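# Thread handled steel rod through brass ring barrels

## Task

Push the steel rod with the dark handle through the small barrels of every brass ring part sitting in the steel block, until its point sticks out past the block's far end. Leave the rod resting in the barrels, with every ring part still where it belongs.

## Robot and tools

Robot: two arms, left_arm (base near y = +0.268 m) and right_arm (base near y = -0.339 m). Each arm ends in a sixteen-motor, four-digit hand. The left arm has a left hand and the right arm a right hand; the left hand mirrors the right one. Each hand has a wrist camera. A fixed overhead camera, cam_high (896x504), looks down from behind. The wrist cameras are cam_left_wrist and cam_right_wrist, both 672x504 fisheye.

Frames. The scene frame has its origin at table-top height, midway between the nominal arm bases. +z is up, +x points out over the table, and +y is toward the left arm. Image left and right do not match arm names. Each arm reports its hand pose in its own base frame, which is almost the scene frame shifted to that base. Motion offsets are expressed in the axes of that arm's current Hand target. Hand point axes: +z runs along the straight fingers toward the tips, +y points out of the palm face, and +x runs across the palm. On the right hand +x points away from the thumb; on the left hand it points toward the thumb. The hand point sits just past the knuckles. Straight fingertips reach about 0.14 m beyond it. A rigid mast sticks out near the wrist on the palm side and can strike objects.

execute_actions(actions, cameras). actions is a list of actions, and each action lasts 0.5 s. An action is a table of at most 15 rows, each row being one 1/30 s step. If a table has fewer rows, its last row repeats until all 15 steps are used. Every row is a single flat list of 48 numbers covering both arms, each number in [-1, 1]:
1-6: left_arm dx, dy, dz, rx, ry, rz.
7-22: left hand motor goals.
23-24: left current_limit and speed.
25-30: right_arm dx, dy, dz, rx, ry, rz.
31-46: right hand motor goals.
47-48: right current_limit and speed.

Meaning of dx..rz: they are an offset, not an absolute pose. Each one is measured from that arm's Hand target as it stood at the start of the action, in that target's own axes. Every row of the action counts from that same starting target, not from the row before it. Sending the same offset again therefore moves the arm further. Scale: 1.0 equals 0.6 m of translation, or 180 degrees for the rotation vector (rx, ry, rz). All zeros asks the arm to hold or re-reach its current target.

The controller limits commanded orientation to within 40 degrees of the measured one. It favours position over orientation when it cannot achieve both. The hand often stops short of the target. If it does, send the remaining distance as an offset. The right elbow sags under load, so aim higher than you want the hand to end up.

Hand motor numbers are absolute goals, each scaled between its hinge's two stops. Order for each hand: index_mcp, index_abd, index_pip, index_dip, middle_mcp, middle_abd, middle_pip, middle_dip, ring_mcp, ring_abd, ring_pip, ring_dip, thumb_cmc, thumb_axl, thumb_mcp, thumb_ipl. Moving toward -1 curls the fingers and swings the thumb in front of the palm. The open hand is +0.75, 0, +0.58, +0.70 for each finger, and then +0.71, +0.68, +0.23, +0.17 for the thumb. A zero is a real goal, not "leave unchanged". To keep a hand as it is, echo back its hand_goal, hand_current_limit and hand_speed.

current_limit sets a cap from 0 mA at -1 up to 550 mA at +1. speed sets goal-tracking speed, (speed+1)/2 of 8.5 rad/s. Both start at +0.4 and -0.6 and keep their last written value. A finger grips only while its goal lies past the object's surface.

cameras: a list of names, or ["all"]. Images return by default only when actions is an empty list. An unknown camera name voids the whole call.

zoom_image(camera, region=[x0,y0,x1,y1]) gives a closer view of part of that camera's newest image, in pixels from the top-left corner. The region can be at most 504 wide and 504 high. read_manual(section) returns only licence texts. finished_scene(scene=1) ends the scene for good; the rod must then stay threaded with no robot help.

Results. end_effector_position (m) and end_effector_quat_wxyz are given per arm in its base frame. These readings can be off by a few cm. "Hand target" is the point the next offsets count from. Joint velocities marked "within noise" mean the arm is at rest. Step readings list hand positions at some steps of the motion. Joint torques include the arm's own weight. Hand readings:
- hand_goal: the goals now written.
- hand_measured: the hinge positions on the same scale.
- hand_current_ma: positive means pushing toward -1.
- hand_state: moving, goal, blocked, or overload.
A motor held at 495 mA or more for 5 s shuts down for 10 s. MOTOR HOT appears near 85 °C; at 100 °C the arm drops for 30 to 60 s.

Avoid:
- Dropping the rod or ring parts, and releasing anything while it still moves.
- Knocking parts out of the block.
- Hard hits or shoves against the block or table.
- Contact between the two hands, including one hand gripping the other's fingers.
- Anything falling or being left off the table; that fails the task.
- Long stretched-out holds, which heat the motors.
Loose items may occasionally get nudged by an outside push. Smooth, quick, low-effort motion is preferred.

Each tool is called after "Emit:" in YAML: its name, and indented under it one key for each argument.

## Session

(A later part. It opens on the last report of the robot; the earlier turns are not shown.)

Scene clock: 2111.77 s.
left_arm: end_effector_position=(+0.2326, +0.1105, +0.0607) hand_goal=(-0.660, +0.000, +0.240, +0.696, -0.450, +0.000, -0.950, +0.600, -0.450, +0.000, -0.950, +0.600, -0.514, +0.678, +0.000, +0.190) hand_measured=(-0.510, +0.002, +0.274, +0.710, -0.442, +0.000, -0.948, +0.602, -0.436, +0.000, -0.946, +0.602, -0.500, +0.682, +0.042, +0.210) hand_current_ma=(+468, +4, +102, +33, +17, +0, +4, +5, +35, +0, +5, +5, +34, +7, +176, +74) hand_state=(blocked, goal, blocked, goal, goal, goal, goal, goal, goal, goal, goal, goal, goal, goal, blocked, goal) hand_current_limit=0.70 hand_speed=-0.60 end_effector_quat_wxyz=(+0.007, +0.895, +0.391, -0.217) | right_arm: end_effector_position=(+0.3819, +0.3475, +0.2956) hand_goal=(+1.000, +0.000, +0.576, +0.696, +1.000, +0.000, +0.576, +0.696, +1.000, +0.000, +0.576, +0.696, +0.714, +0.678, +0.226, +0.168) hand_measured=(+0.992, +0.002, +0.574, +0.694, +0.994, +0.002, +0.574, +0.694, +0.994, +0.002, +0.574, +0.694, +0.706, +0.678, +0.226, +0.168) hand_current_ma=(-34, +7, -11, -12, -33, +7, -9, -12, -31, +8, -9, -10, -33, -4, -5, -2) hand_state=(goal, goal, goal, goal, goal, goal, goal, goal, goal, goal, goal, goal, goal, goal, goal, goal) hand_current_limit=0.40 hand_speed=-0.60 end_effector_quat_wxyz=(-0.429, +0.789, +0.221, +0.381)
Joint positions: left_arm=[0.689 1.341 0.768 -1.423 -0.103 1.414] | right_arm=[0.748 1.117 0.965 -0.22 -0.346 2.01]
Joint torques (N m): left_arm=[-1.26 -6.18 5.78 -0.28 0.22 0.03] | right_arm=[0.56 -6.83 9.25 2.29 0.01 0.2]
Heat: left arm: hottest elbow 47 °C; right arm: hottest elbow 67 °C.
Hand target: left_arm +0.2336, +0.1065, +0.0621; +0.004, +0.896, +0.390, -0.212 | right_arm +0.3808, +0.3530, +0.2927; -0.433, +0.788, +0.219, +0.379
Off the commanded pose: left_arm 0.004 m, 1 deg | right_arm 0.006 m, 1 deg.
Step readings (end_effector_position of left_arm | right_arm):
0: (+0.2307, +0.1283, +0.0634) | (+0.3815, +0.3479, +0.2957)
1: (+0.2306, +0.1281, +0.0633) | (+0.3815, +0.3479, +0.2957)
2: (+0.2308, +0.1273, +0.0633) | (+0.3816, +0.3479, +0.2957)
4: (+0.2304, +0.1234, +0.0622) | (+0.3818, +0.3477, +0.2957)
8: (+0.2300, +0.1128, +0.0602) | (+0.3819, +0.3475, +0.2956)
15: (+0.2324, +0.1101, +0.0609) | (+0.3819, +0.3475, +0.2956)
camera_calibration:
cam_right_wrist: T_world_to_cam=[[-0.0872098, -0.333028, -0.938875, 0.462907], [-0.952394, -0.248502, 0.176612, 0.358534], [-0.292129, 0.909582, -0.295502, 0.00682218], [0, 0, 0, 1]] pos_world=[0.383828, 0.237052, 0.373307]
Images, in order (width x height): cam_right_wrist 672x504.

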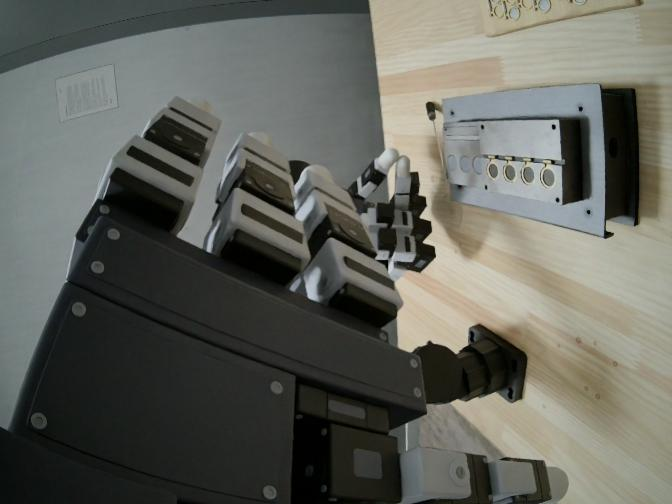

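Emit:
zoom_image:
  camera: "cam_right_wrist"
  region: [380, 80, 500, 200]

Emit:
execute_actions:
  actions: []

Scaled by 4.200 from the camera's 672x504 image, which has a finer 960x720 frame.

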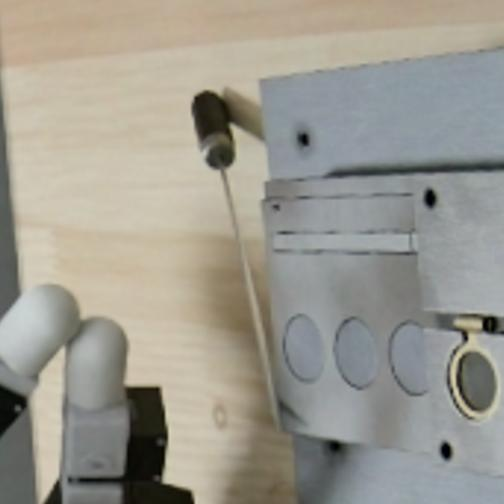

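Scene clock: 2114.47 s.
left_arm: end_effector_position=(+0.2326, +0.1105, +0.0607) hand_goal=(-0.660, +0.000, +0.240, +0.696, -0.450, +0.000, -0.950, +0.600, -0.450, +0.000, -0.950, +0.600, -0.514, +0.678, +0.000, +0.190) hand_measured=(-0.510, +0.002, +0.274, +0.710, -0.442, +0.000, -0.948, +0.602, -0.436, +0.000, -0.946, +0.602, -0.500, +0.682, +0.042, +0.210) hand_current_ma=(+468, +4, +102, +33, +17, +0, +4, +5, +35, +0, +5, +5, +34, +7, +176, +74) hand_state=(blocked, goal, blocked, goal, goal, goal, goal, goal, goal, goal, goal, goal, goal, goal, blocked, goal) hand_current_limit=0.70 hand_speed=-0.60 end_effector_quat_wxyz=(+0.007, +0.894, +0.391, -0.217) | right_arm: end_effector_position=(+0.3819, +0.3475, +0.2956) hand_goal=(+1.000, +0.000, +0.576, +0.696, +1.000, +0.000, +0.576, +0.696, +1.000, +0.000, +0.576, +0.696, +0.714, +0.678, +0.226, +0.168) hand_measured=(+0.992, +0.002, +0.574, +0.694, +0.994, +0.002, +0.574, +0.694, +0.994, +0.002, +0.574, +0.694, +0.706, +0.678, +0.226, +0.168) hand_current_ma=(-34, +7, -11, -12, -33, +7, -9, -12, -31, +8, -9, -10, -33, -4, -5, -2) hand_state=(goal, goal, goal, goal, goal, goal, goal, goal, goal, goal, goal, goal, goal, goal, goal, goal) hand_current_limit=0.40 hand_speed=-0.60 end_effector_quat_wxyz=(-0.429, +0.789, +0.221, +0.381)
Joint positions: left_arm=[0.689 1.341 0.768 -1.423 -0.103 1.414] | right_arm=[0.748 1.117 0.965 -0.22 -0.346 2.01]
Joint velocities: within noise
Joint torques (N m): left_arm=[-1.49 -6.3 5.79 -0.34 0.23 0.06] | right_arm=[0.44 -6.89 9.25 2.28 0.01 0.19]
Heat: left arm: hottest elbow 47 °C; right arm: hottest elbow 67 °C.
Hand target: left_arm +0.2336, +0.1065, +0.0621; +0.004, +0.896, +0.390, -0.212 | right_arm +0.3808, +0.3530, +0.2927; -0.433, +0.788, +0.219, +0.379
Off the commanded pose: left_arm 0.004 m, 1 deg | right_arm 0.006 m, 1 deg.
camera_calibration:
cam_left_wrist: T_world_to_cam=[[-0.910241, -0.0569351, 0.410146, 0.162852], [0.215069, 0.781416, 0.585777, -0.224544], [-0.353846, 0.621408, -0.699032, 0.178593], [0, 0, 0, 1]] pos_world=[0.259722, 0.0737552, 0.189582]
cam_right_wrist: T_world_to_cam=[[-0.0872098, -0.333028, -0.938875, 0.462907], [-0.952394, -0.248502, 0.176612, 0.358534], [-0.292129, 0.909582, -0.295502, 0.00682218], [0, 0, 0, 1]] pos_world=[0.383828, 0.237052, 0.373307]

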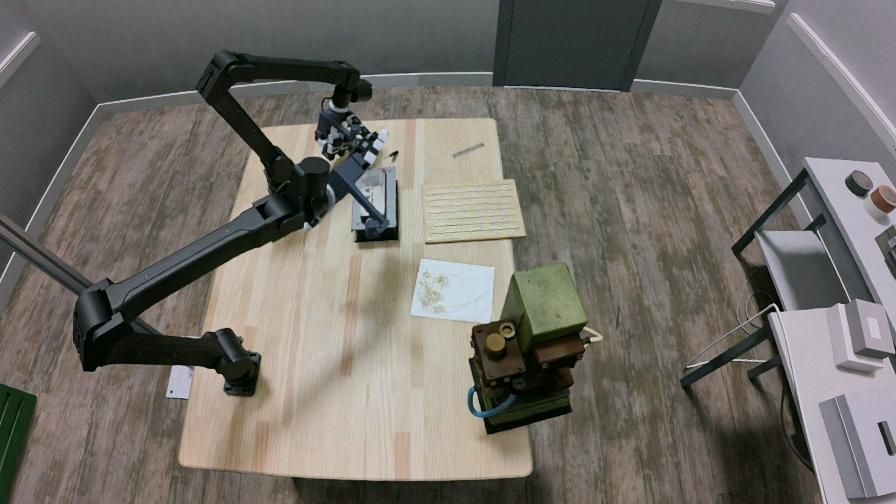

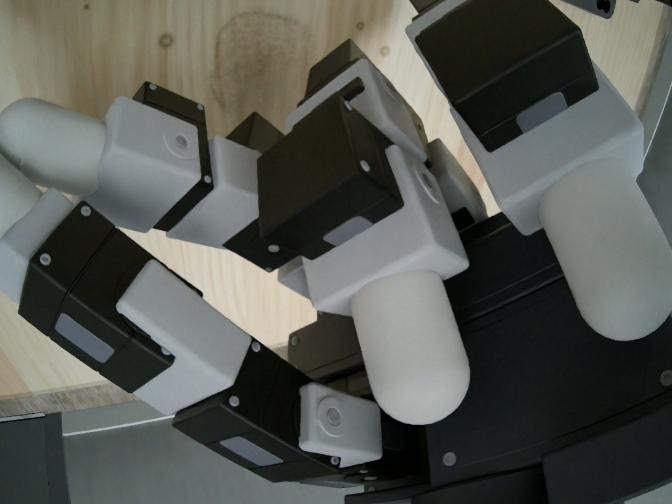

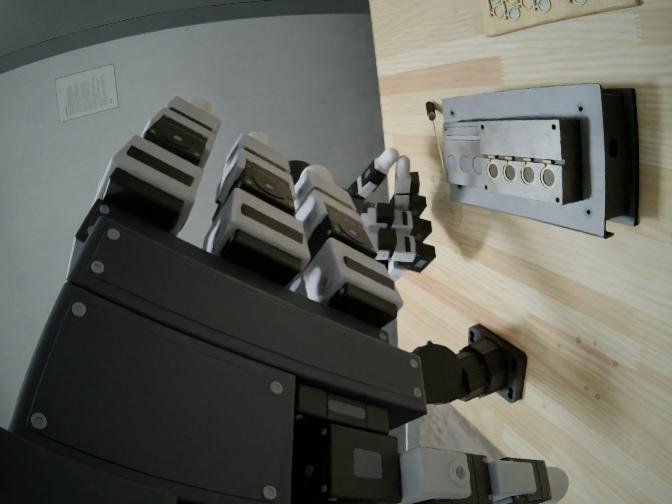

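Emit:
zoom_image:
  camera: "cam_high"
  region: [350, 130, 420, 190]

Emit:
zoom_image:
  camera: "cam_right_wrist"
  region: [420, 95, 470, 195]

Scaled by 7.200 from the camera's 896x504 image, which has a finer 1280x720 frame.

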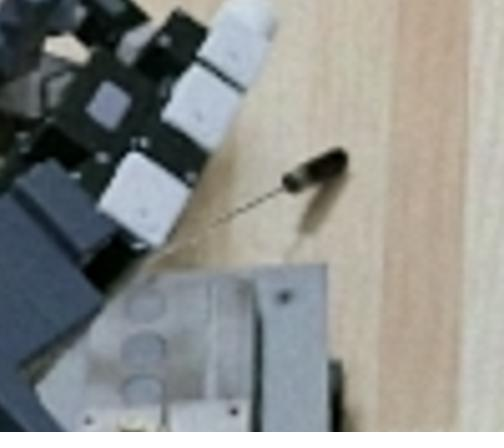

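Scaled by 5.040 from the camera's 672x504 image, which has a finer 960x720 frame.

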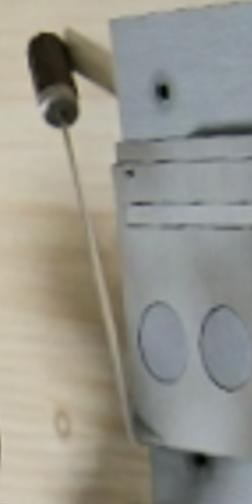

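Emit:
execute_actions:
  actions:
    - [[0.013,-0.037,-0.1364,0.108,-0.008,-0.004,-0.5,0,0.24,0.696,-0.45,0,-0.95,0.6,-0.45,0,-0.95,0.6,-0.514,0.678,0.0,0.19,0.4,-0.6,0,0,0,0,0,0,1,0,0.576,0.696,1,0,0.576,0.696,1,0,0.576,0.696,0.714,0.678,0.226,0.168,0.4,-0.6]]
    - [[0,0,0,0,0,0,-0.377,-0.1,0.26,0.7,-0.377,0.1,0.26,0.7,-0.45,0,-0.95,0.6,-0.655,0.678,0.135,0.216,0.4,-0.6,0,0,0,0,0,0,1,0,0.576,0.696,1,0,0.576,0.696,1,0,0.576,0.696,0.714,0.678,0.226,0.168,0.4,-0.6]]
  cameras: ["all"]

Emit:
zoom_image:
  camera: "cam_high"
  region: [340, 130, 420, 200]

Emit:
zoom_image:
  camera: "cam_right_wrist"
  region: [400, 80, 480, 200]

Scene clock: 2270.77 s.
left_arm: end_effector_position=(+0.2410, +0.1345, +0.1248) hand_goal=(-0.376, -0.100, +0.260, +0.700, -0.376, +0.100, +0.260, +0.700, -0.450, +0.000, -0.950, +0.600, -0.654, +0.678, +0.136, +0.216) hand_measured=(-0.370, -0.094, +0.262, +0.702, -0.370, +0.096, +0.258, +0.698, -0.438, +0.000, -0.948, +0.602, -0.644, +0.680, +0.126, +0.214) hand_current_ma=(+15, +10, +4, +4, +10, -5, -3, -4, +30, +0, +5, +5, +25, +5, -27, -4) hand_state=(goal, goal, goal, goal, goal, goal, goal, goal, goal, goal, goal, goal, goal, goal, goal, goal) hand_current_limit=0.40 hand_speed=-0.60 end_effector_quat_wxyz=(-0.132, +0.893, +0.345, -0.258) | right_arm: end_effector_position=(+0.3819, +0.3475, +0.2956) hand_goal=(+1.000, +0.000, +0.576, +0.696, +1.000, +0.000, +0.576, +0.696, +1.000, +0.000, +0.576, +0.696, +0.714, +0.678, +0.226, +0.168) hand_measured=(+0.992, +0.002, +0.574, +0.694, +0.994, +0.002, +0.574, +0.694, +0.994, +0.002, +0.574, +0.694, +0.706, +0.678, +0.226, +0.168) hand_current_ma=(-34, +7, -11, -12, -33, +7, -9, -12, -31, +8, -9, -10, -33, -4, -5, -2) hand_state=(goal, goal, goal, goal, goal, goal, goal, goal, goal, goal, goal, goal, goal, goal, goal, goal) hand_current_limit=0.40 hand_speed=-0.60 end_effector_quat_wxyz=(-0.429, +0.789, +0.221, +0.381)
Joint positions: left_arm=[0.556 1.343 0.977 -1.69 -0.347 1.303] | right_arm=[0.748 1.117 0.965 -0.22 -0.346 2.01]
Joint torques (N m): left_arm=[-0.44 -4.89 10.25 -1.09 -0.12 0.03] | right_arm=[0.5 -6.89 9.24 2.28 0.01 0.19]
Heat: left arm: hottest elbow 44 °C; right arm: hottest elbow 64 °C.
Hand target: left_arm +0.2537, +0.1415, +0.1371; -0.144, +0.879, +0.354, -0.286 | right_arm +0.3808, +0.3530, +0.2927; -0.433, +0.788, +0.219, +0.379
Off the commanded pose: left_arm 0.019 m, 4 deg | right_arm 0.006 m, 1 deg.
joint sent to its limit (left arm) — joint 4 (wrist pitch), lower limit. The joint targets are off in orientation, not in position.
Step readings (end_effector_position of left_arm | right_arm):
0: (+0.2326, +0.1105, +0.0607) | (+0.3819, +0.3475, +0.2956)
1: (+0.2317, +0.1110, +0.0604) | (+0.3819, +0.3475, +0.2956)
2: (+0.2271, +0.1128, +0.0608) | (+0.3819, +0.3475, +0.2956)
4: (+0.2149, +0.1152, +0.0706) | (+0.3819, +0.3475, +0.2956)
8: (+0.2303, +0.1229, +0.1052) | (+0.3819, +0.3475, +0.2956)
15: (+0.2423, +0.1343, +0.1248) | (+0.3819, +0.3475, +0.2956)
16: (+0.2416, +0.1342, +0.1248) | (+0.3819, +0.3475, +0.2956)
17: (+0.2416, +0.1343, +0.1248) | (+0.3819, +0.3475, +0.2956)
19: (+0.2412, +0.1345, +0.1248) | (+0.3819, +0.3475, +0.2956)
23: (+0.2409, +0.1344, +0.1248) | (+0.3819, +0.3475, +0.2956)
30: (+0.2409, +0.1344, +0.1248) | (+0.3819, +0.3475, +0.2956)
camera_calibration:
cam_left_wrist: T_world_to_cam=[[-0.826313, -0.0279319, 0.562519, 0.102461], [0.431428, 0.610642, 0.664068, -0.32153], [-0.362046, 0.791414, -0.49253, 0.164843], [0, 0, 0, 1]] pos_world=[0.283062, 0.0687429, 0.237072]
cam_right_wrist: T_world_to_cam=[[-0.0872098, -0.333028, -0.938875, 0.462907], [-0.952394, -0.248502, 0.176612, 0.358534], [-0.292129, 0.909582, -0.295502, 0.00682218], [0, 0, 0, 1]] pos_world=[0.383828, 0.237052, 0.373307]

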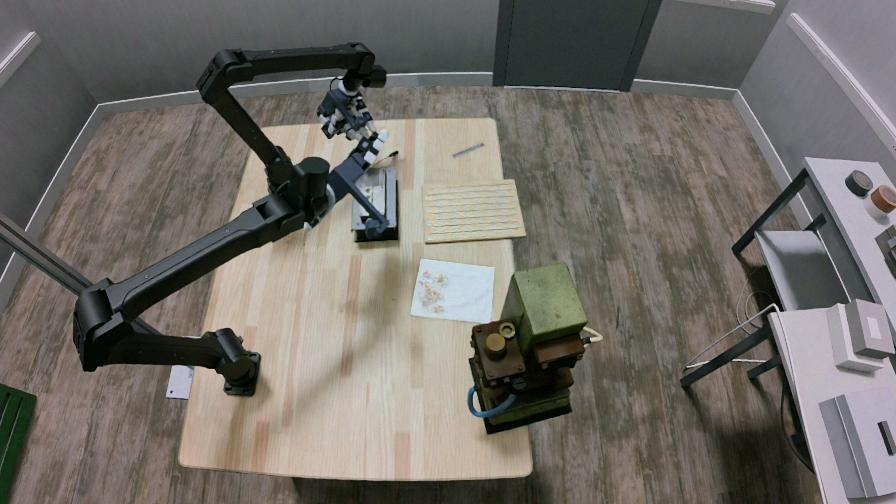

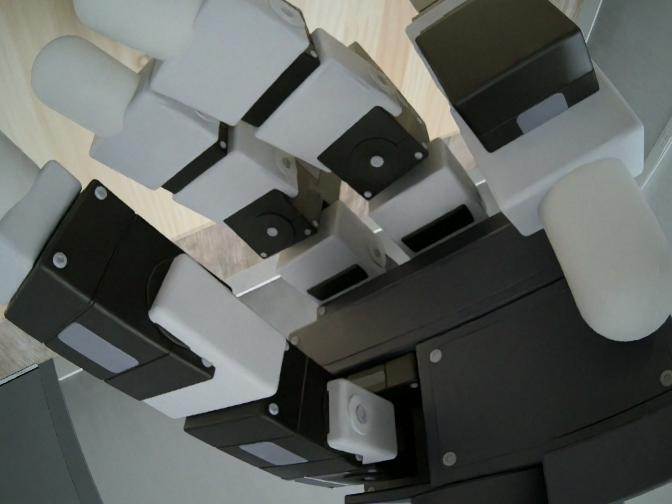

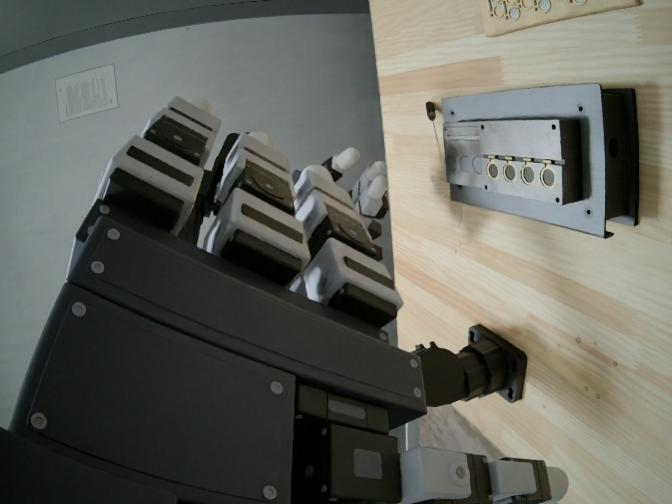

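Scaled by 6.300 from the camera's 896x504 image, which has a finer 1280x720 frame.

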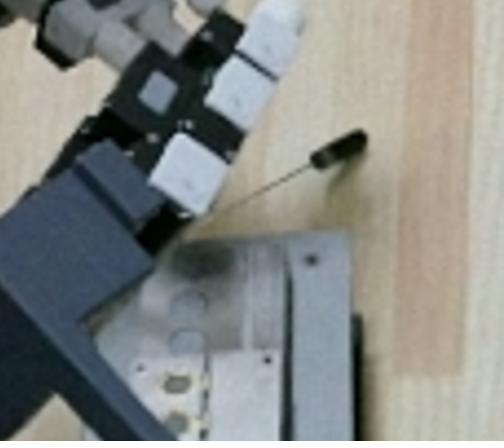

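Scaled by 4.200 from the camera's 672x504 image, which has a finer 960x720 frame.

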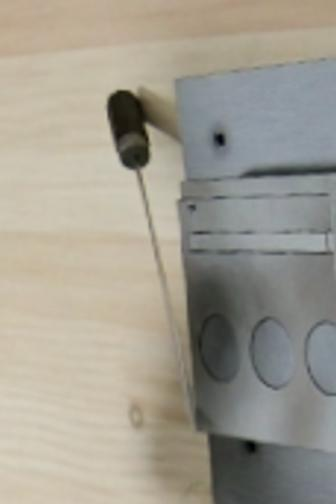

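Emit:
execute_actions:
  actions:
    - [[0.1156,-0.0146,0.0487,0.0984,-0.0213,-0.022,-0.377,-0.1,0.26,0.7,-0.377,0.1,0.26,0.7,-0.45,0,-0.95,0.6,-0.655,0.678,0.135,0.216,0.4,-0.6,0,0,0,0,0,0,1,0,0.576,0.696,1,0,0.576,0.696,1,0,0.576,0.696,0.714,0.678,0.226,0.168,0.4,-0.6]]
  cameras: ["all"]

Emit:
zoom_image:
  camera: "cam_high"
  region: [340, 120, 420, 190]

Emit:
zoom_image:
  camera: "cam_right_wrist"
  region: [340, 70, 500, 220]

Scene clock: 2431.40 s.
left_arm: end_effector_position=(+0.2489, +0.1880, +0.0740) hand_goal=(-0.376, -0.100, +0.260, +0.700, -0.376, +0.100, +0.260, +0.700, -0.450, +0.000, -0.950, +0.600, -0.654, +0.678, +0.136, +0.216) hand_measured=(-0.370, -0.094, +0.262, +0.702, -0.372, +0.096, +0.258, +0.698, -0.438, +0.000, -0.948, +0.602, -0.648, +0.680, +0.128, +0.214) hand_current_ma=(+15, +10, +4, +4, +10, -6, -2, -4, +29, +0, +5, +5, +10, +4, -21, -4) hand_state=(goal, goal, goal, goal, goal, goal, goal, goal, goal, goal, goal, goal, goal, goal, goal, goal) hand_current_limit=0.40 hand_speed=-0.60 end_effector_quat_wxyz=(-0.254, +0.849, +0.321, -0.334) | right_arm: end_effector_position=(+0.3819, +0.3475, +0.2956) hand_goal=(+1.000, +0.000, +0.576, +0.696, +1.000, +0.000, +0.576, +0.696, +1.000, +0.000, +0.576, +0.696, +0.714, +0.678, +0.226, +0.168) hand_measured=(+0.992, +0.002, +0.574, +0.694, +0.994, +0.002, +0.574, +0.694, +0.994, +0.002, +0.574, +0.694, +0.706, +0.678, +0.226, +0.168) hand_current_ma=(-34, +7, -11, -12, -33, +7, -9, -12, -31, +8, -9, -10, -33, -4, -5, -2) hand_state=(goal, goal, goal, goal, goal, goal, goal, goal, goal, goal, goal, goal, goal, goal, goal, goal) hand_current_limit=0.40 hand_speed=-0.60 end_effector_quat_wxyz=(-0.429, +0.789, +0.221, +0.381)
Joint positions: left_arm=[0.524 1.603 1.056 -1.703 -0.585 1.159] | right_arm=[0.748 1.117 0.965 -0.22 -0.346 2.01]
Joint torques (N m): left_arm=[-1.08 -9.47 9.81 -0.99 -0.32 0.07] | right_arm=[0.44 -6.89 9.24 2.3 0.01 0.19]
Heat: left arm: hottest elbow 52 °C; right arm: hottest elbow 64 °C.
Hand target: left_arm +0.2718, +0.1981, +0.0900; -0.275, +0.823, +0.340, -0.361 | right_arm +0.3808, +0.3530, +0.2927; -0.433, +0.788, +0.219, +0.379
Off the commanded pose: left_arm 0.030 m, 5 deg | right_arm 0.006 m, 1 deg.
joint sent to its limit (left arm) — joint 4 (wrist pitch), lower limit. The joint targets are off in orientation, not in position.
Step readings (end_effector_position of left_arm | right_arm):
0: (+0.2410, +0.1345, +0.1248) | (+0.3819, +0.3475, +0.2956)
1: (+0.2403, +0.1357, +0.1244) | (+0.3819, +0.3475, +0.2956)
2: (+0.2372, +0.1420, +0.1230) | (+0.3819, +0.3475, +0.2956)
4: (+0.2360, +0.1596, +0.1163) | (+0.3819, +0.3475, +0.2956)
8: (+0.2476, +0.1809, +0.0890) | (+0.3819, +0.3475, +0.2956)
15: (+0.2473, +0.1860, +0.0734) | (+0.3819, +0.3475, +0.2956)
camera_calibration:
cam_left_wrist: T_world_to_cam=[[-0.666604, -0.0955413, 0.739264, 0.0989663], [0.622384, 0.474443, 0.622528, -0.342668], [-0.410216, 0.875086, -0.256802, 0.079153], [0, 0, 0, 1]] pos_world=[0.311712, 0.102766, 0.160485]
cam_right_wrist: T_world_to_cam=[[-0.0872098, -0.333028, -0.938875, 0.462907], [-0.952394, -0.248502, 0.176612, 0.358534], [-0.292129, 0.909582, -0.295502, 0.00682218], [0, 0, 0, 1]] pos_world=[0.383828, 0.237052, 0.373307]

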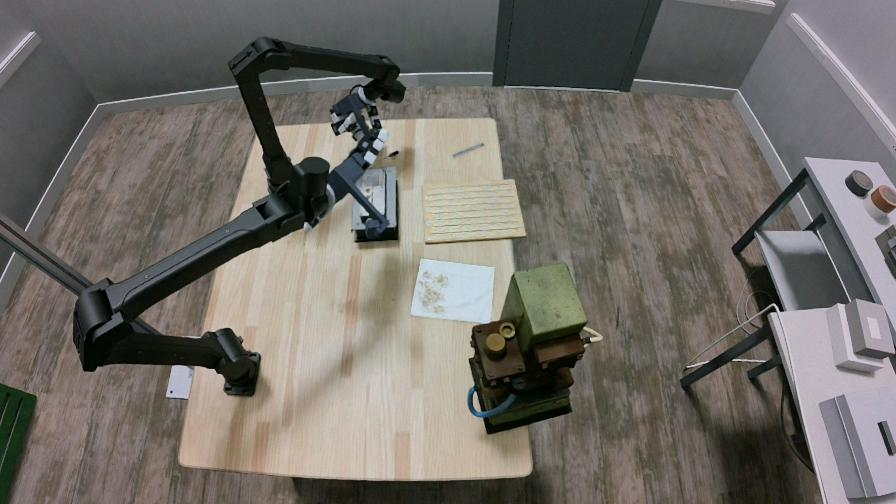

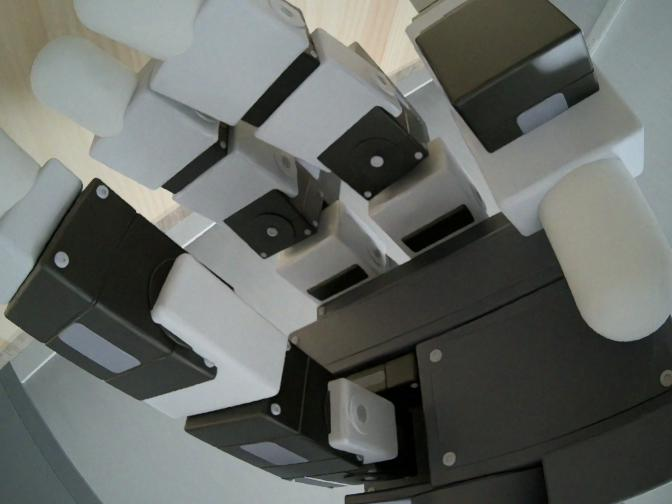

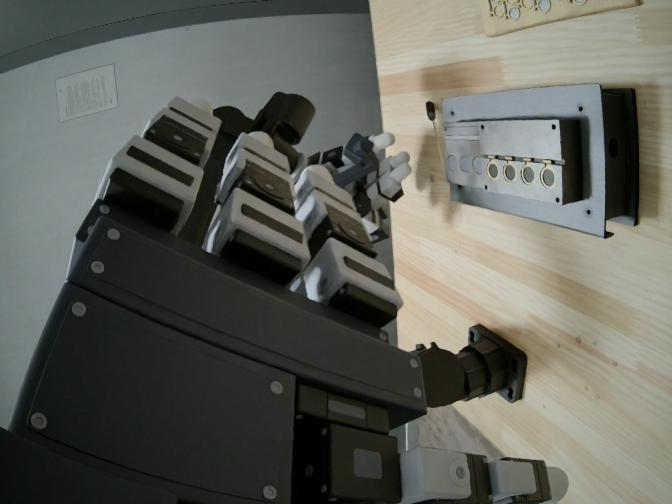

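Scaled by 6.300 from the camera's 896x504 image, which has a finer 1280x720 frame.

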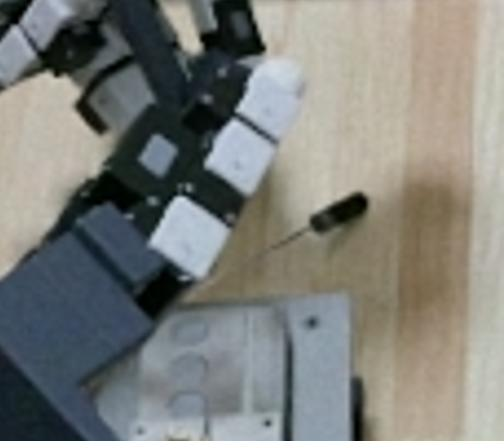

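Scaled by 3.150 from the camera's 672x504 image, which has a finer 960x720 frame.

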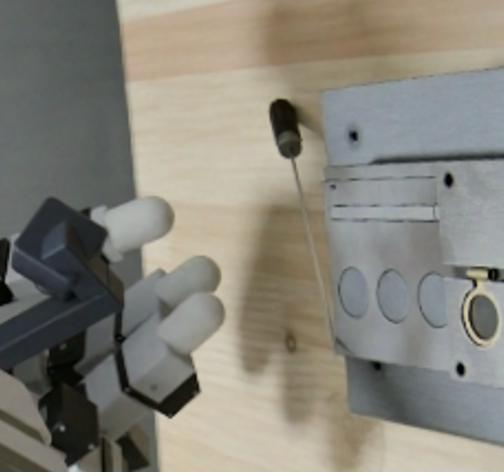

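Emit:
execute_actions:
  actions:
    - [[0.0542,0.0247,-0.0046,0,0,0,-0.377,-0.1,0.26,0.7,-0.377,0.1,0.26,0.7,-0.45,0,-0.95,0.6,-0.655,0.678,0.135,0.216,0.4,-0.6,0,0,0,0,0,0,1,0,0.576,0.696,1,0,0.576,0.696,1,0,0.576,0.696,0.714,0.678,0.226,0.168,0.4,-0.6]]
  cameras: ["cam_right_wrist","cam_high"]

Emit:
zoom_image:
  camera: "cam_high"
  region: [340, 120, 420, 190]

Emit:
zoom_image:
  camera: "cam_right_wrist"
  region: [370, 60, 490, 200]

Scene clock: 2445.00 s.
left_arm: end_effector_position=(+0.2733, +0.2045, +0.0571) hand_goal=(-0.376, -0.100, +0.260, +0.700, -0.376, +0.100, +0.260, +0.700, -0.450, +0.000, -0.950, +0.600, -0.654, +0.678, +0.136, +0.216) hand_measured=(-0.370, -0.094, +0.262, +0.702, -0.372, +0.096, +0.258, +0.698, -0.438, +0.000, -0.948, +0.602, -0.648, +0.680, +0.130, +0.214) hand_current_ma=(+15, +10, +4, +4, +10, -6, -2, -4, +28, +0, +5, +5, +10, +4, -19, -4) hand_state=(goal, goal, goal, goal, goal, goal, goal, goal, goal, goal, goal, goal, goal, goal, goal, goal) hand_current_limit=0.40 hand_speed=-0.60 end_effector_quat_wxyz=(-0.259, +0.841, +0.328, -0.342) | right_arm: end_effector_position=(+0.3819, +0.3475, +0.2956) hand_goal=(+1.000, +0.000, +0.576, +0.696, +1.000, +0.000, +0.576, +0.696, +1.000, +0.000, +0.576, +0.696, +0.714, +0.678, +0.226, +0.168) hand_measured=(+0.992, +0.002, +0.574, +0.694, +0.994, +0.002, +0.574, +0.694, +0.994, +0.002, +0.574, +0.694, +0.706, +0.678, +0.226, +0.168) hand_current_ma=(-34, +7, -11, -12, -33, +7, -9, -12, -31, +8, -9, -10, -33, -4, -5, -2) hand_state=(goal, goal, goal, goal, goal, goal, goal, goal, goal, goal, goal, goal, goal, goal, goal, goal) hand_current_limit=0.40 hand_speed=-0.60 end_effector_quat_wxyz=(-0.429, +0.789, +0.221, +0.381)
Joint positions: left_arm=[0.524 1.709 1.134 -1.703 -0.589 1.128] | right_arm=[0.748 1.117 0.965 -0.22 -0.346 2.01]
Joint torques (N m): left_arm=[-1.14 -9.88 9.54 -0.92 -0.32 0.02] | right_arm=[0.44 -6.95 9.24 2.29 0 0.2]
Heat: left arm: hottest elbow 51 °C; right arm: hottest elbow 64 °C.
Hand target: left_arm +0.2959, +0.2130, +0.0680; -0.275, +0.823, +0.340, -0.361 | right_arm +0.3808, +0.3530, +0.2927; -0.433, +0.788, +0.219, +0.379
Off the commanded pose: left_arm 0.026 m, 4 deg | right_arm 0.006 m, 1 deg.
joint sent to its limit (left arm) — joint 4 (wrist pitch), lower limit. The joint targets are off in orientation, not in position.
Step readings (end_effector_position of left_arm | right_arm):
0: (+0.2489, +0.1880, +0.0740) | (+0.3819, +0.3475, +0.2956)
1: (+0.2492, +0.1882, +0.0741) | (+0.3819, +0.3475, +0.2956)
2: (+0.2501, +0.1888, +0.0740) | (+0.3819, +0.3475, +0.2956)
4: (+0.2563, +0.1929, +0.0728) | (+0.3819, +0.3475, +0.2956)
8: (+0.2722, +0.2033, +0.0645) | (+0.3819, +0.3475, +0.2956)
15: (+0.2732, +0.2044, +0.0572) | (+0.3819, +0.3475, +0.2956)
camera_calibration:
cam_right_wrist: T_world_to_cam=[[-0.0872098, -0.333028, -0.938875, 0.462907], [-0.952394, -0.248502, 0.176612, 0.358534], [-0.292129, 0.909582, -0.295502, 0.00682218], [0, 0, 0, 1]] pos_world=[0.383828, 0.237052, 0.373307]
Images, in order (width x height): cam_high 896x504, cam_right_wrist 672x504.

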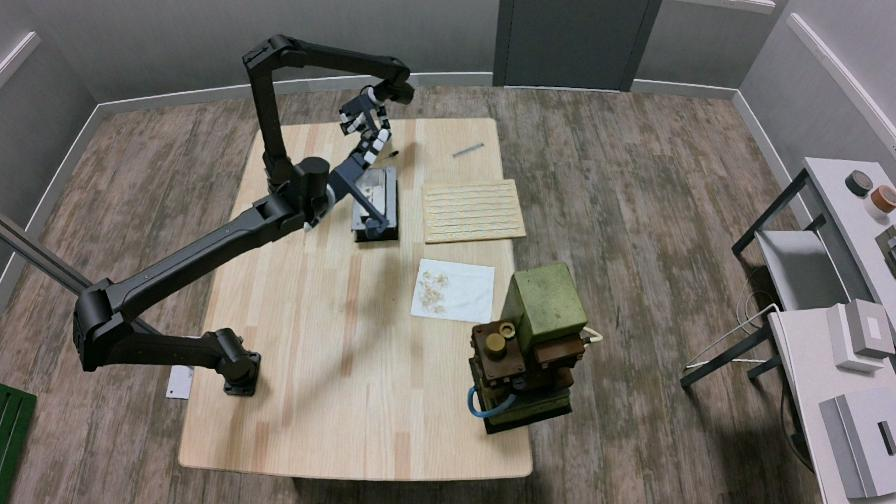

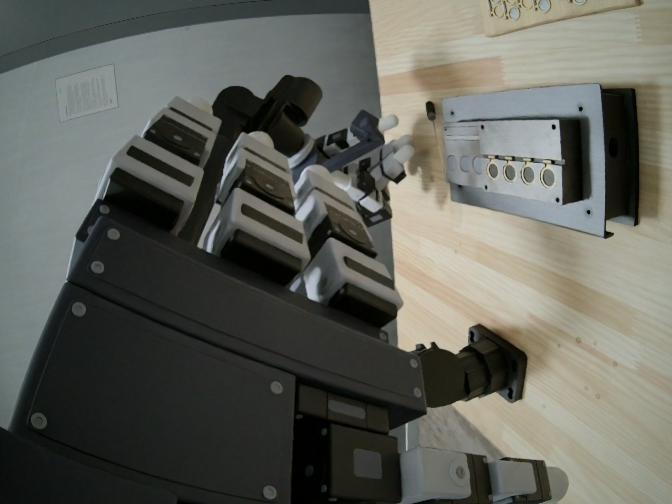

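Scaled by 6.300 from the camera's 896x504 image, which has a finer 1280x720 frame.

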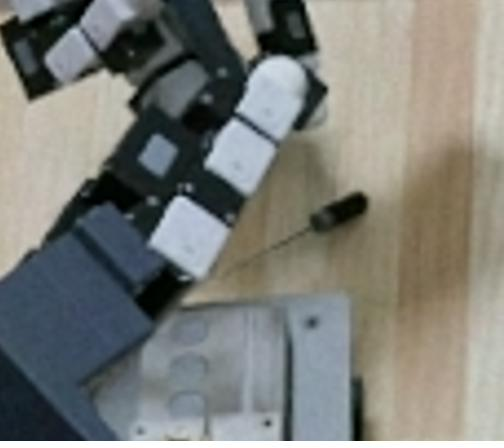

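Scaled by 3.600 from the camera's 672x504 image, which has a finer 960x720 frame.

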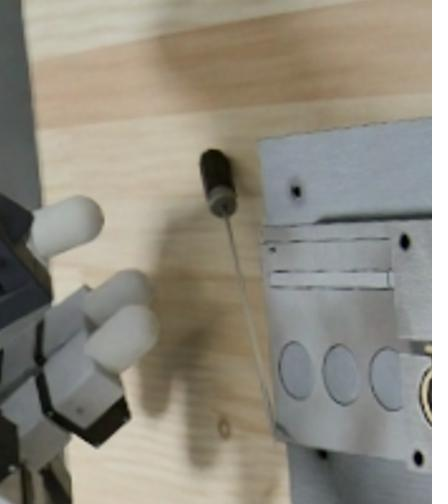

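Emit:
execute_actions:
  actions:
    - [[0.0022,0.0484,-0.0082,0,0,0,-0.377,-0.1,0.26,0.7,-0.377,0.1,0.26,0.7,-0.45,0,-0.95,0.6,-0.655,0.678,0.135,0.216,0.4,-0.6,0,0,0,0,0,0,1,0,0.576,0.696,1,0,0.576,0.696,1,0,0.576,0.696,0.714,0.678,0.226,0.168,0.4,-0.6]]
  cameras: ["cam_right_wrist","cam_high"]

Emit:
zoom_image:
  camera: "cam_high"
  region: [340, 120, 420, 190]

Emit:
zoom_image:
  camera: "cam_right_wrist"
  region: [370, 60, 490, 200]

Scene clock: 2461.77 s.
left_arm: end_effector_position=(+0.2892, +0.1864, +0.0412) hand_goal=(-0.376, -0.100, +0.260, +0.700, -0.376, +0.100, +0.260, +0.700, -0.450, +0.000, -0.950, +0.600, -0.654, +0.678, +0.136, +0.216) hand_measured=(-0.370, -0.094, +0.262, +0.702, -0.372, +0.096, +0.258, +0.698, -0.438, +0.000, -0.948, +0.602, -0.648, +0.680, +0.130, +0.214) hand_current_ma=(+15, +10, +4, +4, +10, -6, -2, -4, +28, +0, +5, +5, +10, +4, -19, -4) hand_state=(goal, goal, goal, goal, goal, goal, goal, goal, goal, goal, goal, goal, goal, goal, goal, goal) hand_current_limit=0.40 hand_speed=-0.60 end_effector_quat_wxyz=(-0.262, +0.839, +0.327, -0.346) | right_arm: end_effector_position=(+0.3819, +0.3475, +0.2956) hand_goal=(+1.000, +0.000, +0.576, +0.696, +1.000, +0.000, +0.576, +0.696, +1.000, +0.000, +0.576, +0.696, +0.714, +0.678, +0.226, +0.168) hand_measured=(+0.992, +0.002, +0.574, +0.694, +0.994, +0.002, +0.574, +0.694, +0.994, +0.002, +0.574, +0.694, +0.706, +0.678, +0.226, +0.168) hand_current_ma=(-34, +7, -11, -12, -33, +7, -9, -12, -31, +8, -9, -10, -33, -4, -5, -2) hand_state=(goal, goal, goal, goal, goal, goal, goal, goal, goal, goal, goal, goal, goal, goal, goal, goal) hand_current_limit=0.40 hand_speed=-0.60 end_effector_quat_wxyz=(-0.429, +0.789, +0.221, +0.381)
Joint positions: left_arm=[0.464 1.758 1.142 -1.703 -0.556 1.069] | right_arm=[0.748 1.117 0.965 -0.22 -0.346 2.01]
Joint torques (N m): left_arm=[-0.32 -10.11 9.2 -1.09 -0.18 0.07] | right_arm=[0.5 -6.95 9.24 2.29 0.01 0.19]
Heat: left arm: hottest elbow 51 °C; right arm: hottest elbow 64 °C.
Hand target: left_arm +0.3110, +0.1951, +0.0501; -0.275, +0.823, +0.340, -0.361 | right_arm +0.3808, +0.3530, +0.2927; -0.433, +0.788, +0.219, +0.379
Off the commanded pose: left_arm 0.025 m, 3 deg | right_arm 0.006 m, 1 deg.
joint sent to its limit (left arm) — joint 4 (wrist pitch), lower limit. The joint targets are off in orientation, not in position.
Step readings (end_effector_position of left_arm | right_arm):
0: (+0.2733, +0.2046, +0.0571) | (+0.3819, +0.3475, +0.2956)
1: (+0.2733, +0.2046, +0.0571) | (+0.3819, +0.3475, +0.2956)
2: (+0.2741, +0.2038, +0.0567) | (+0.3819, +0.3475, +0.2956)
4: (+0.2773, +0.2005, +0.0546) | (+0.3819, +0.3475, +0.2956)
8: (+0.2854, +0.1906, +0.0461) | (+0.3819, +0.3475, +0.2956)
15: (+0.2884, +0.1857, +0.0410) | (+0.3819, +0.3475, +0.2956)
camera_calibration:
cam_right_wrist: T_world_to_cam=[[-0.0872098, -0.333028, -0.938875, 0.462907], [-0.952394, -0.248502, 0.176612, 0.358534], [-0.292129, 0.909582, -0.295502, 0.00682218], [0, 0, 0, 1]] pos_world=[0.383828, 0.237052, 0.373307]
Images, in order (width x height): cam_high 896x504, cam_right_wrist 672x504.

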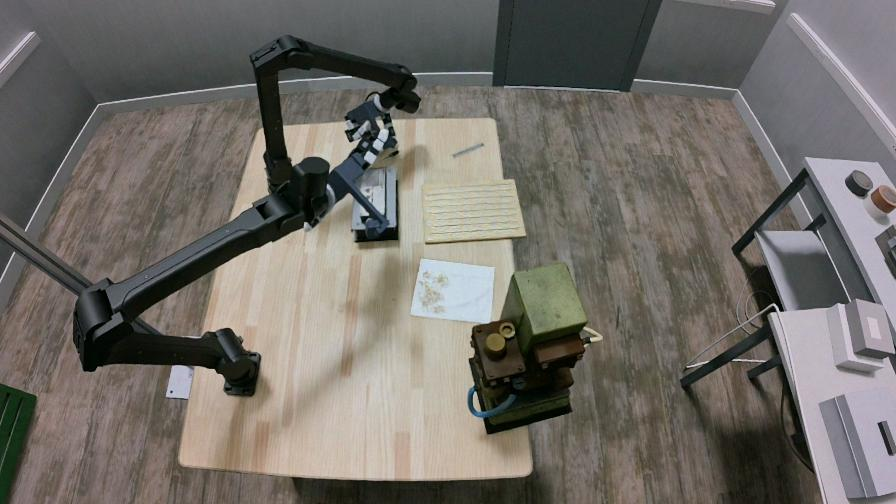

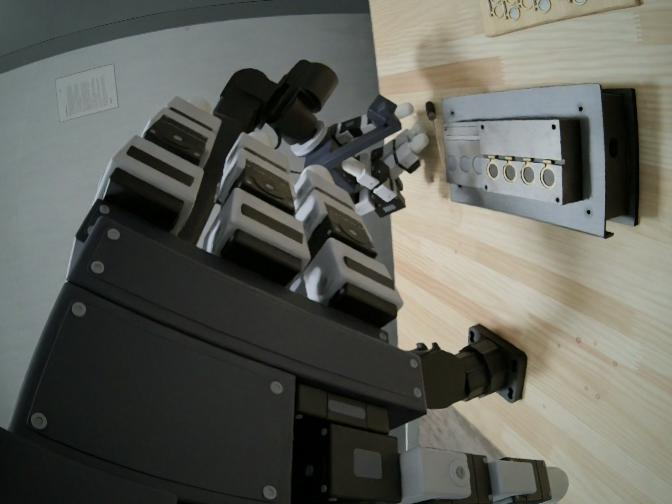

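Scaled by 6.300 from the camera's 896x504 image, which has a finer 1280x720 frame.

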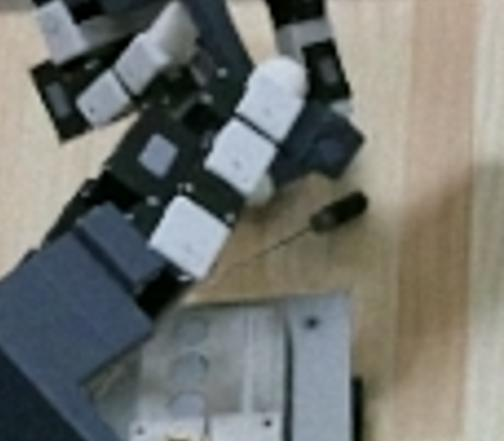

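Scaled by 3.600 from the camera's 672x504 image, which has a finer 960x720 frame.

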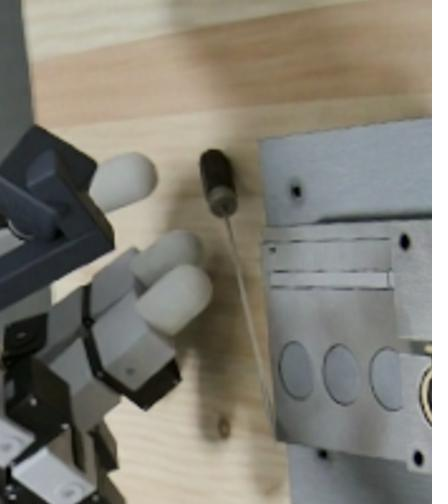

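Emit:
execute_actions:
  actions:
    - [[-0.0489,0.0457,0.0022,0,0,0,-0.42,-0.1,0.26,0.7,-0.42,0.1,0.26,0.7,-0.45,0,-0.95,0.6,-0.655,0.678,0.135,0.216,0.4,-0.6,0,0,0,0,0,0,1,0,0.576,0.696,1,0,0.576,0.696,1,0,0.576,0.696,0.714,0.678,0.226,0.168,0.4,-0.6]]
  cameras: ["cam_right_wrist","cam_high"]

Emit:
zoom_image:
  camera: "cam_high"
  region: [340, 120, 420, 190]

Emit:
zoom_image:
  camera: "cam_right_wrist"
  region: [370, 60, 490, 200]

Scene clock: 2502.27 s.
left_arm: end_effector_position=(+0.3053, +0.1582, +0.0372) hand_goal=(-0.420, -0.100, +0.260, +0.700, -0.420, +0.100, +0.260, +0.700, -0.450, +0.000, -0.950, +0.600, -0.654, +0.678, +0.136, +0.216) hand_measured=(-0.406, -0.094, +0.262, +0.702, -0.410, +0.096, +0.258, +0.698, -0.438, +0.000, -0.948, +0.602, -0.648, +0.680, +0.130, +0.214) hand_current_ma=(+34, +10, +4, +4, +26, -6, -2, -4, +28, +0, +5, +5, +10, +4, -18, -4) hand_state=(goal, goal, goal, goal, goal, goal, goal, goal, goal, goal, goal, goal, goal, goal, goal, goal) hand_current_limit=0.40 hand_speed=-0.60 end_effector_quat_wxyz=(-0.264, +0.841, +0.335, -0.334) | right_arm: end_effector_position=(+0.3819, +0.3475, +0.2956) hand_goal=(+1.000, +0.000, +0.576, +0.696, +1.000, +0.000, +0.576, +0.696, +1.000, +0.000, +0.576, +0.696, +0.714, +0.678, +0.226, +0.168) hand_measured=(+0.992, +0.002, +0.574, +0.694, +0.994, +0.002, +0.574, +0.694, +0.994, +0.002, +0.574, +0.694, +0.706, +0.678, +0.226, +0.168) hand_current_ma=(-34, +7, -11, -12, -33, +7, -9, -12, -31, +8, -9, -10, -33, -4, -5, -2) hand_state=(goal, goal, goal, goal, goal, goal, goal, goal, goal, goal, goal, goal, goal, goal, goal, goal) hand_current_limit=0.40 hand_speed=-0.60 end_effector_quat_wxyz=(-0.429, +0.789, +0.221, +0.381)
Joint positions: left_arm=[0.387 1.758 1.135 -1.703 -0.503 0.997] | right_arm=[0.748 1.117 0.965 -0.22 -0.346 2.01]
Joint torques (N m): left_arm=[-0.32 -11.52 5 -1.11 -0.12 0.07] | right_arm=[0.56 -6.89 9.25 2.29 0 0.19]
Heat: left arm: hottest elbow 48 °C; right arm: hottest elbow 64 °C.
Hand target: left_arm +0.3049, +0.1562, +0.0421; -0.275, +0.823, +0.340, -0.361 | right_arm +0.3808, +0.3530, +0.2927; -0.433, +0.788, +0.219, +0.379
Off the commanded pose: left_arm 0.005 m, 4 deg | right_arm 0.006 m, 1 deg.
joint sent to its limit (left arm) — joint 4 (wrist pitch), lower limit. The joint targets are off in orientation, not in position.
Step readings (end_effector_position of left_arm | right_arm):
0: (+0.2892, +0.1864, +0.0412) | (+0.3819, +0.3475, +0.2956)
1: (+0.2893, +0.1862, +0.0411) | (+0.3819, +0.3475, +0.2956)
2: (+0.2902, +0.1848, +0.0408) | (+0.3819, +0.3475, +0.2956)
4: (+0.2936, +0.1798, +0.0401) | (+0.3819, +0.3475, +0.2956)
8: (+0.3026, +0.1664, +0.0391) | (+0.3819, +0.3475, +0.2956)
15: (+0.3054, +0.1578, +0.0375) | (+0.3819, +0.3475, +0.2956)
camera_calibration:
cam_right_wrist: T_world_to_cam=[[-0.0872098, -0.333028, -0.938875, 0.462907], [-0.952394, -0.248502, 0.176612, 0.358534], [-0.292129, 0.909582, -0.295502, 0.00682218], [0, 0, 0, 1]] pos_world=[0.383828, 0.237052, 0.373307]
Images, in order (width x height): cam_high 896x504, cam_right_wrist 672x504.

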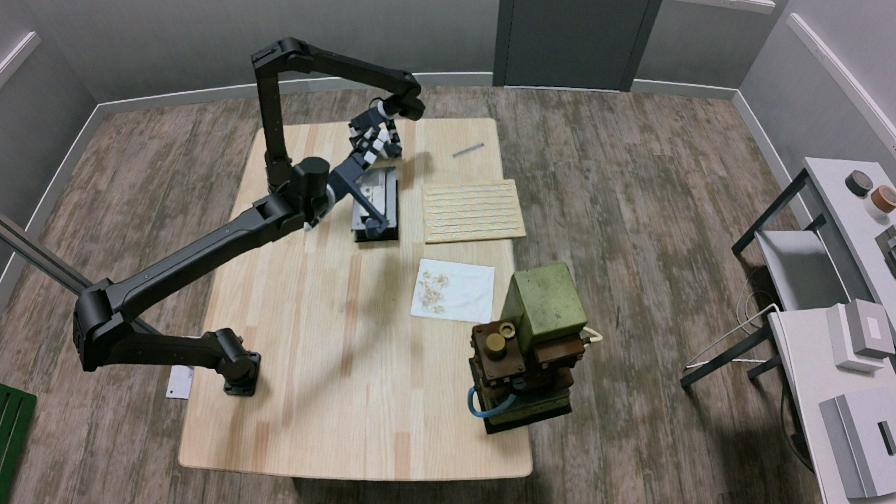

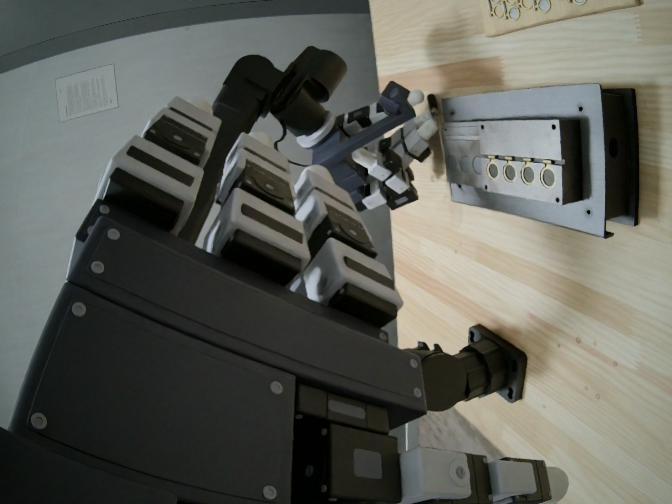

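Scaled by 6.300 from the camera's 896x504 image, which has a finer 1280x720 frame.

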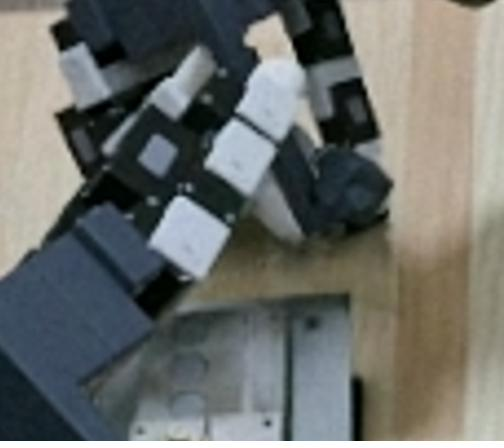

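Scaled by 3.600 from the camera's 672x504 image, which has a finer 960x720 frame.

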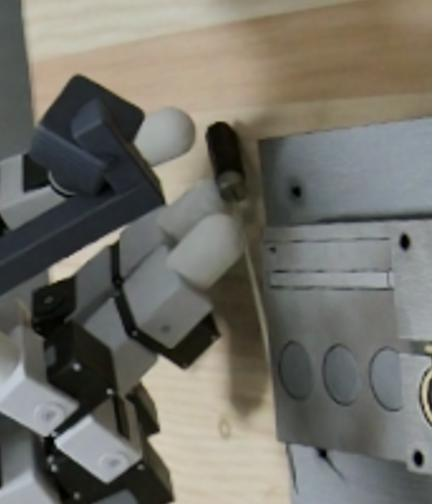

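Emit:
execute_actions:
  actions: []

Scene clock: 2531.40 s.
left_arm: end_effector_position=(+0.3053, +0.1582, +0.0372) hand_goal=(-0.420, -0.100, +0.260, +0.700, -0.420, +0.100, +0.260, +0.700, -0.450, +0.000, -0.950, +0.600, -0.654, +0.678, +0.136, +0.216) hand_measured=(-0.406, -0.094, +0.262, +0.702, -0.410, +0.096, +0.258, +0.698, -0.438, +0.000, -0.948, +0.602, -0.648, +0.680, +0.130, +0.214) hand_current_ma=(+34, +10, +4, +4, +26, -6, -2, -4, +28, +0, +5, +5, +10, +4, -18, -4) hand_state=(goal, goal, goal, goal, goal, goal, goal, goal, goal, goal, goal, goal, goal, goal, goal, goal) hand_current_limit=0.40 hand_speed=-0.60 end_effector_quat_wxyz=(-0.264, +0.841, +0.335, -0.334) | right_arm: end_effector_position=(+0.3819, +0.3475, +0.2956) hand_goal=(+1.000, +0.000, +0.576, +0.696, +1.000, +0.000, +0.576, +0.696, +1.000, +0.000, +0.576, +0.696, +0.714, +0.678, +0.226, +0.168) hand_measured=(+0.992, +0.002, +0.574, +0.694, +0.994, +0.002, +0.574, +0.694, +0.994, +0.002, +0.574, +0.694, +0.706, +0.678, +0.226, +0.168) hand_current_ma=(-34, +7, -11, -12, -33, +7, -9, -12, -31, +8, -9, -10, -33, -4, -5, -2) hand_state=(goal, goal, goal, goal, goal, goal, goal, goal, goal, goal, goal, goal, goal, goal, goal, goal) hand_current_limit=0.40 hand_speed=-0.60 end_effector_quat_wxyz=(-0.429, +0.789, +0.221, +0.381)
Joint positions: left_arm=[0.387 1.758 1.135 -1.703 -0.503 0.997] | right_arm=[0.748 1.117 0.965 -0.22 -0.346 2.01]
Joint velocities: within noise
Joint torques (N m): left_arm=[-0.5 -11.63 4.94 -1.11 -0.12 0.06] | right_arm=[0.5 -6.89 9.22 2.29 0.01 0.19]
Heat: left arm: hottest elbow 45 °C; right arm: hottest elbow 64 °C.
Hand target: left_arm +0.3049, +0.1562, +0.0421; -0.275, +0.823, +0.340, -0.361 | right_arm +0.3808, +0.3530, +0.2927; -0.433, +0.788, +0.219, +0.379
Off the commanded pose: left_arm 0.005 m, 4 deg | right_arm 0.006 m, 1 deg.
camera_calibration:
cam_left_wrist: T_world_to_cam=[[-0.660783, -0.131991, 0.738881, 0.164899], [0.615207, 0.468701, 0.633908, -0.338138], [-0.429984, 0.87344, -0.228508, 0.124118], [0, 0, 0, 1]] pos_world=[0.370356, 0.0718413, 0.12087]
cam_right_wrist: T_world_to_cam=[[-0.0872098, -0.333028, -0.938875, 0.462907], [-0.952394, -0.248502, 0.176612, 0.358534], [-0.292129, 0.909582, -0.295502, 0.00682218], [0, 0, 0, 1]] pos_world=[0.383828, 0.237052, 0.373307]

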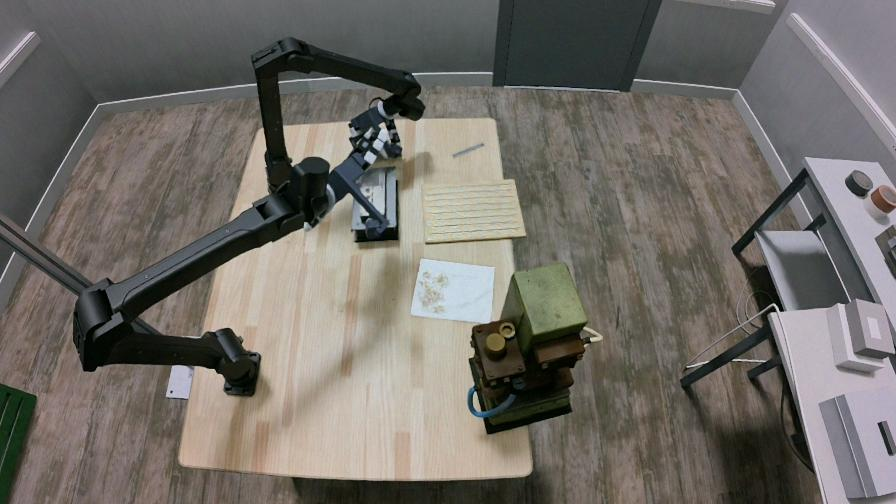

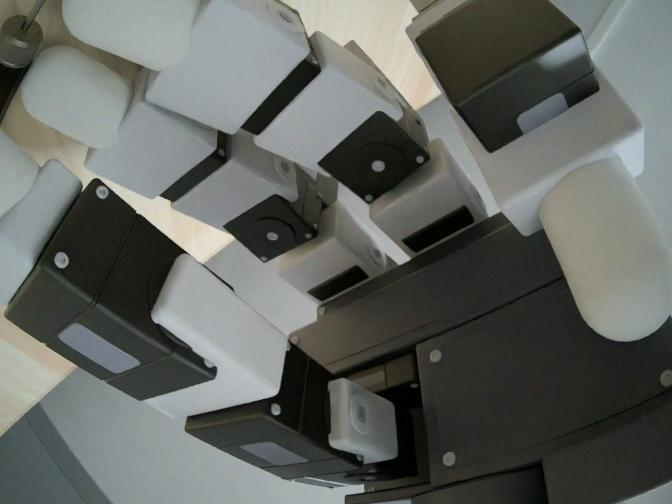

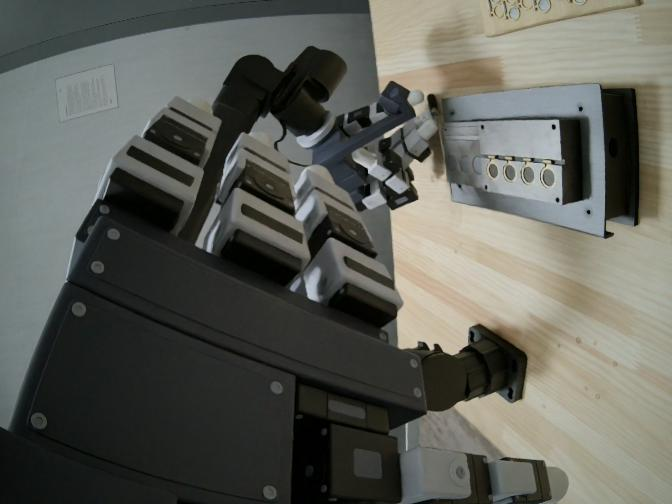

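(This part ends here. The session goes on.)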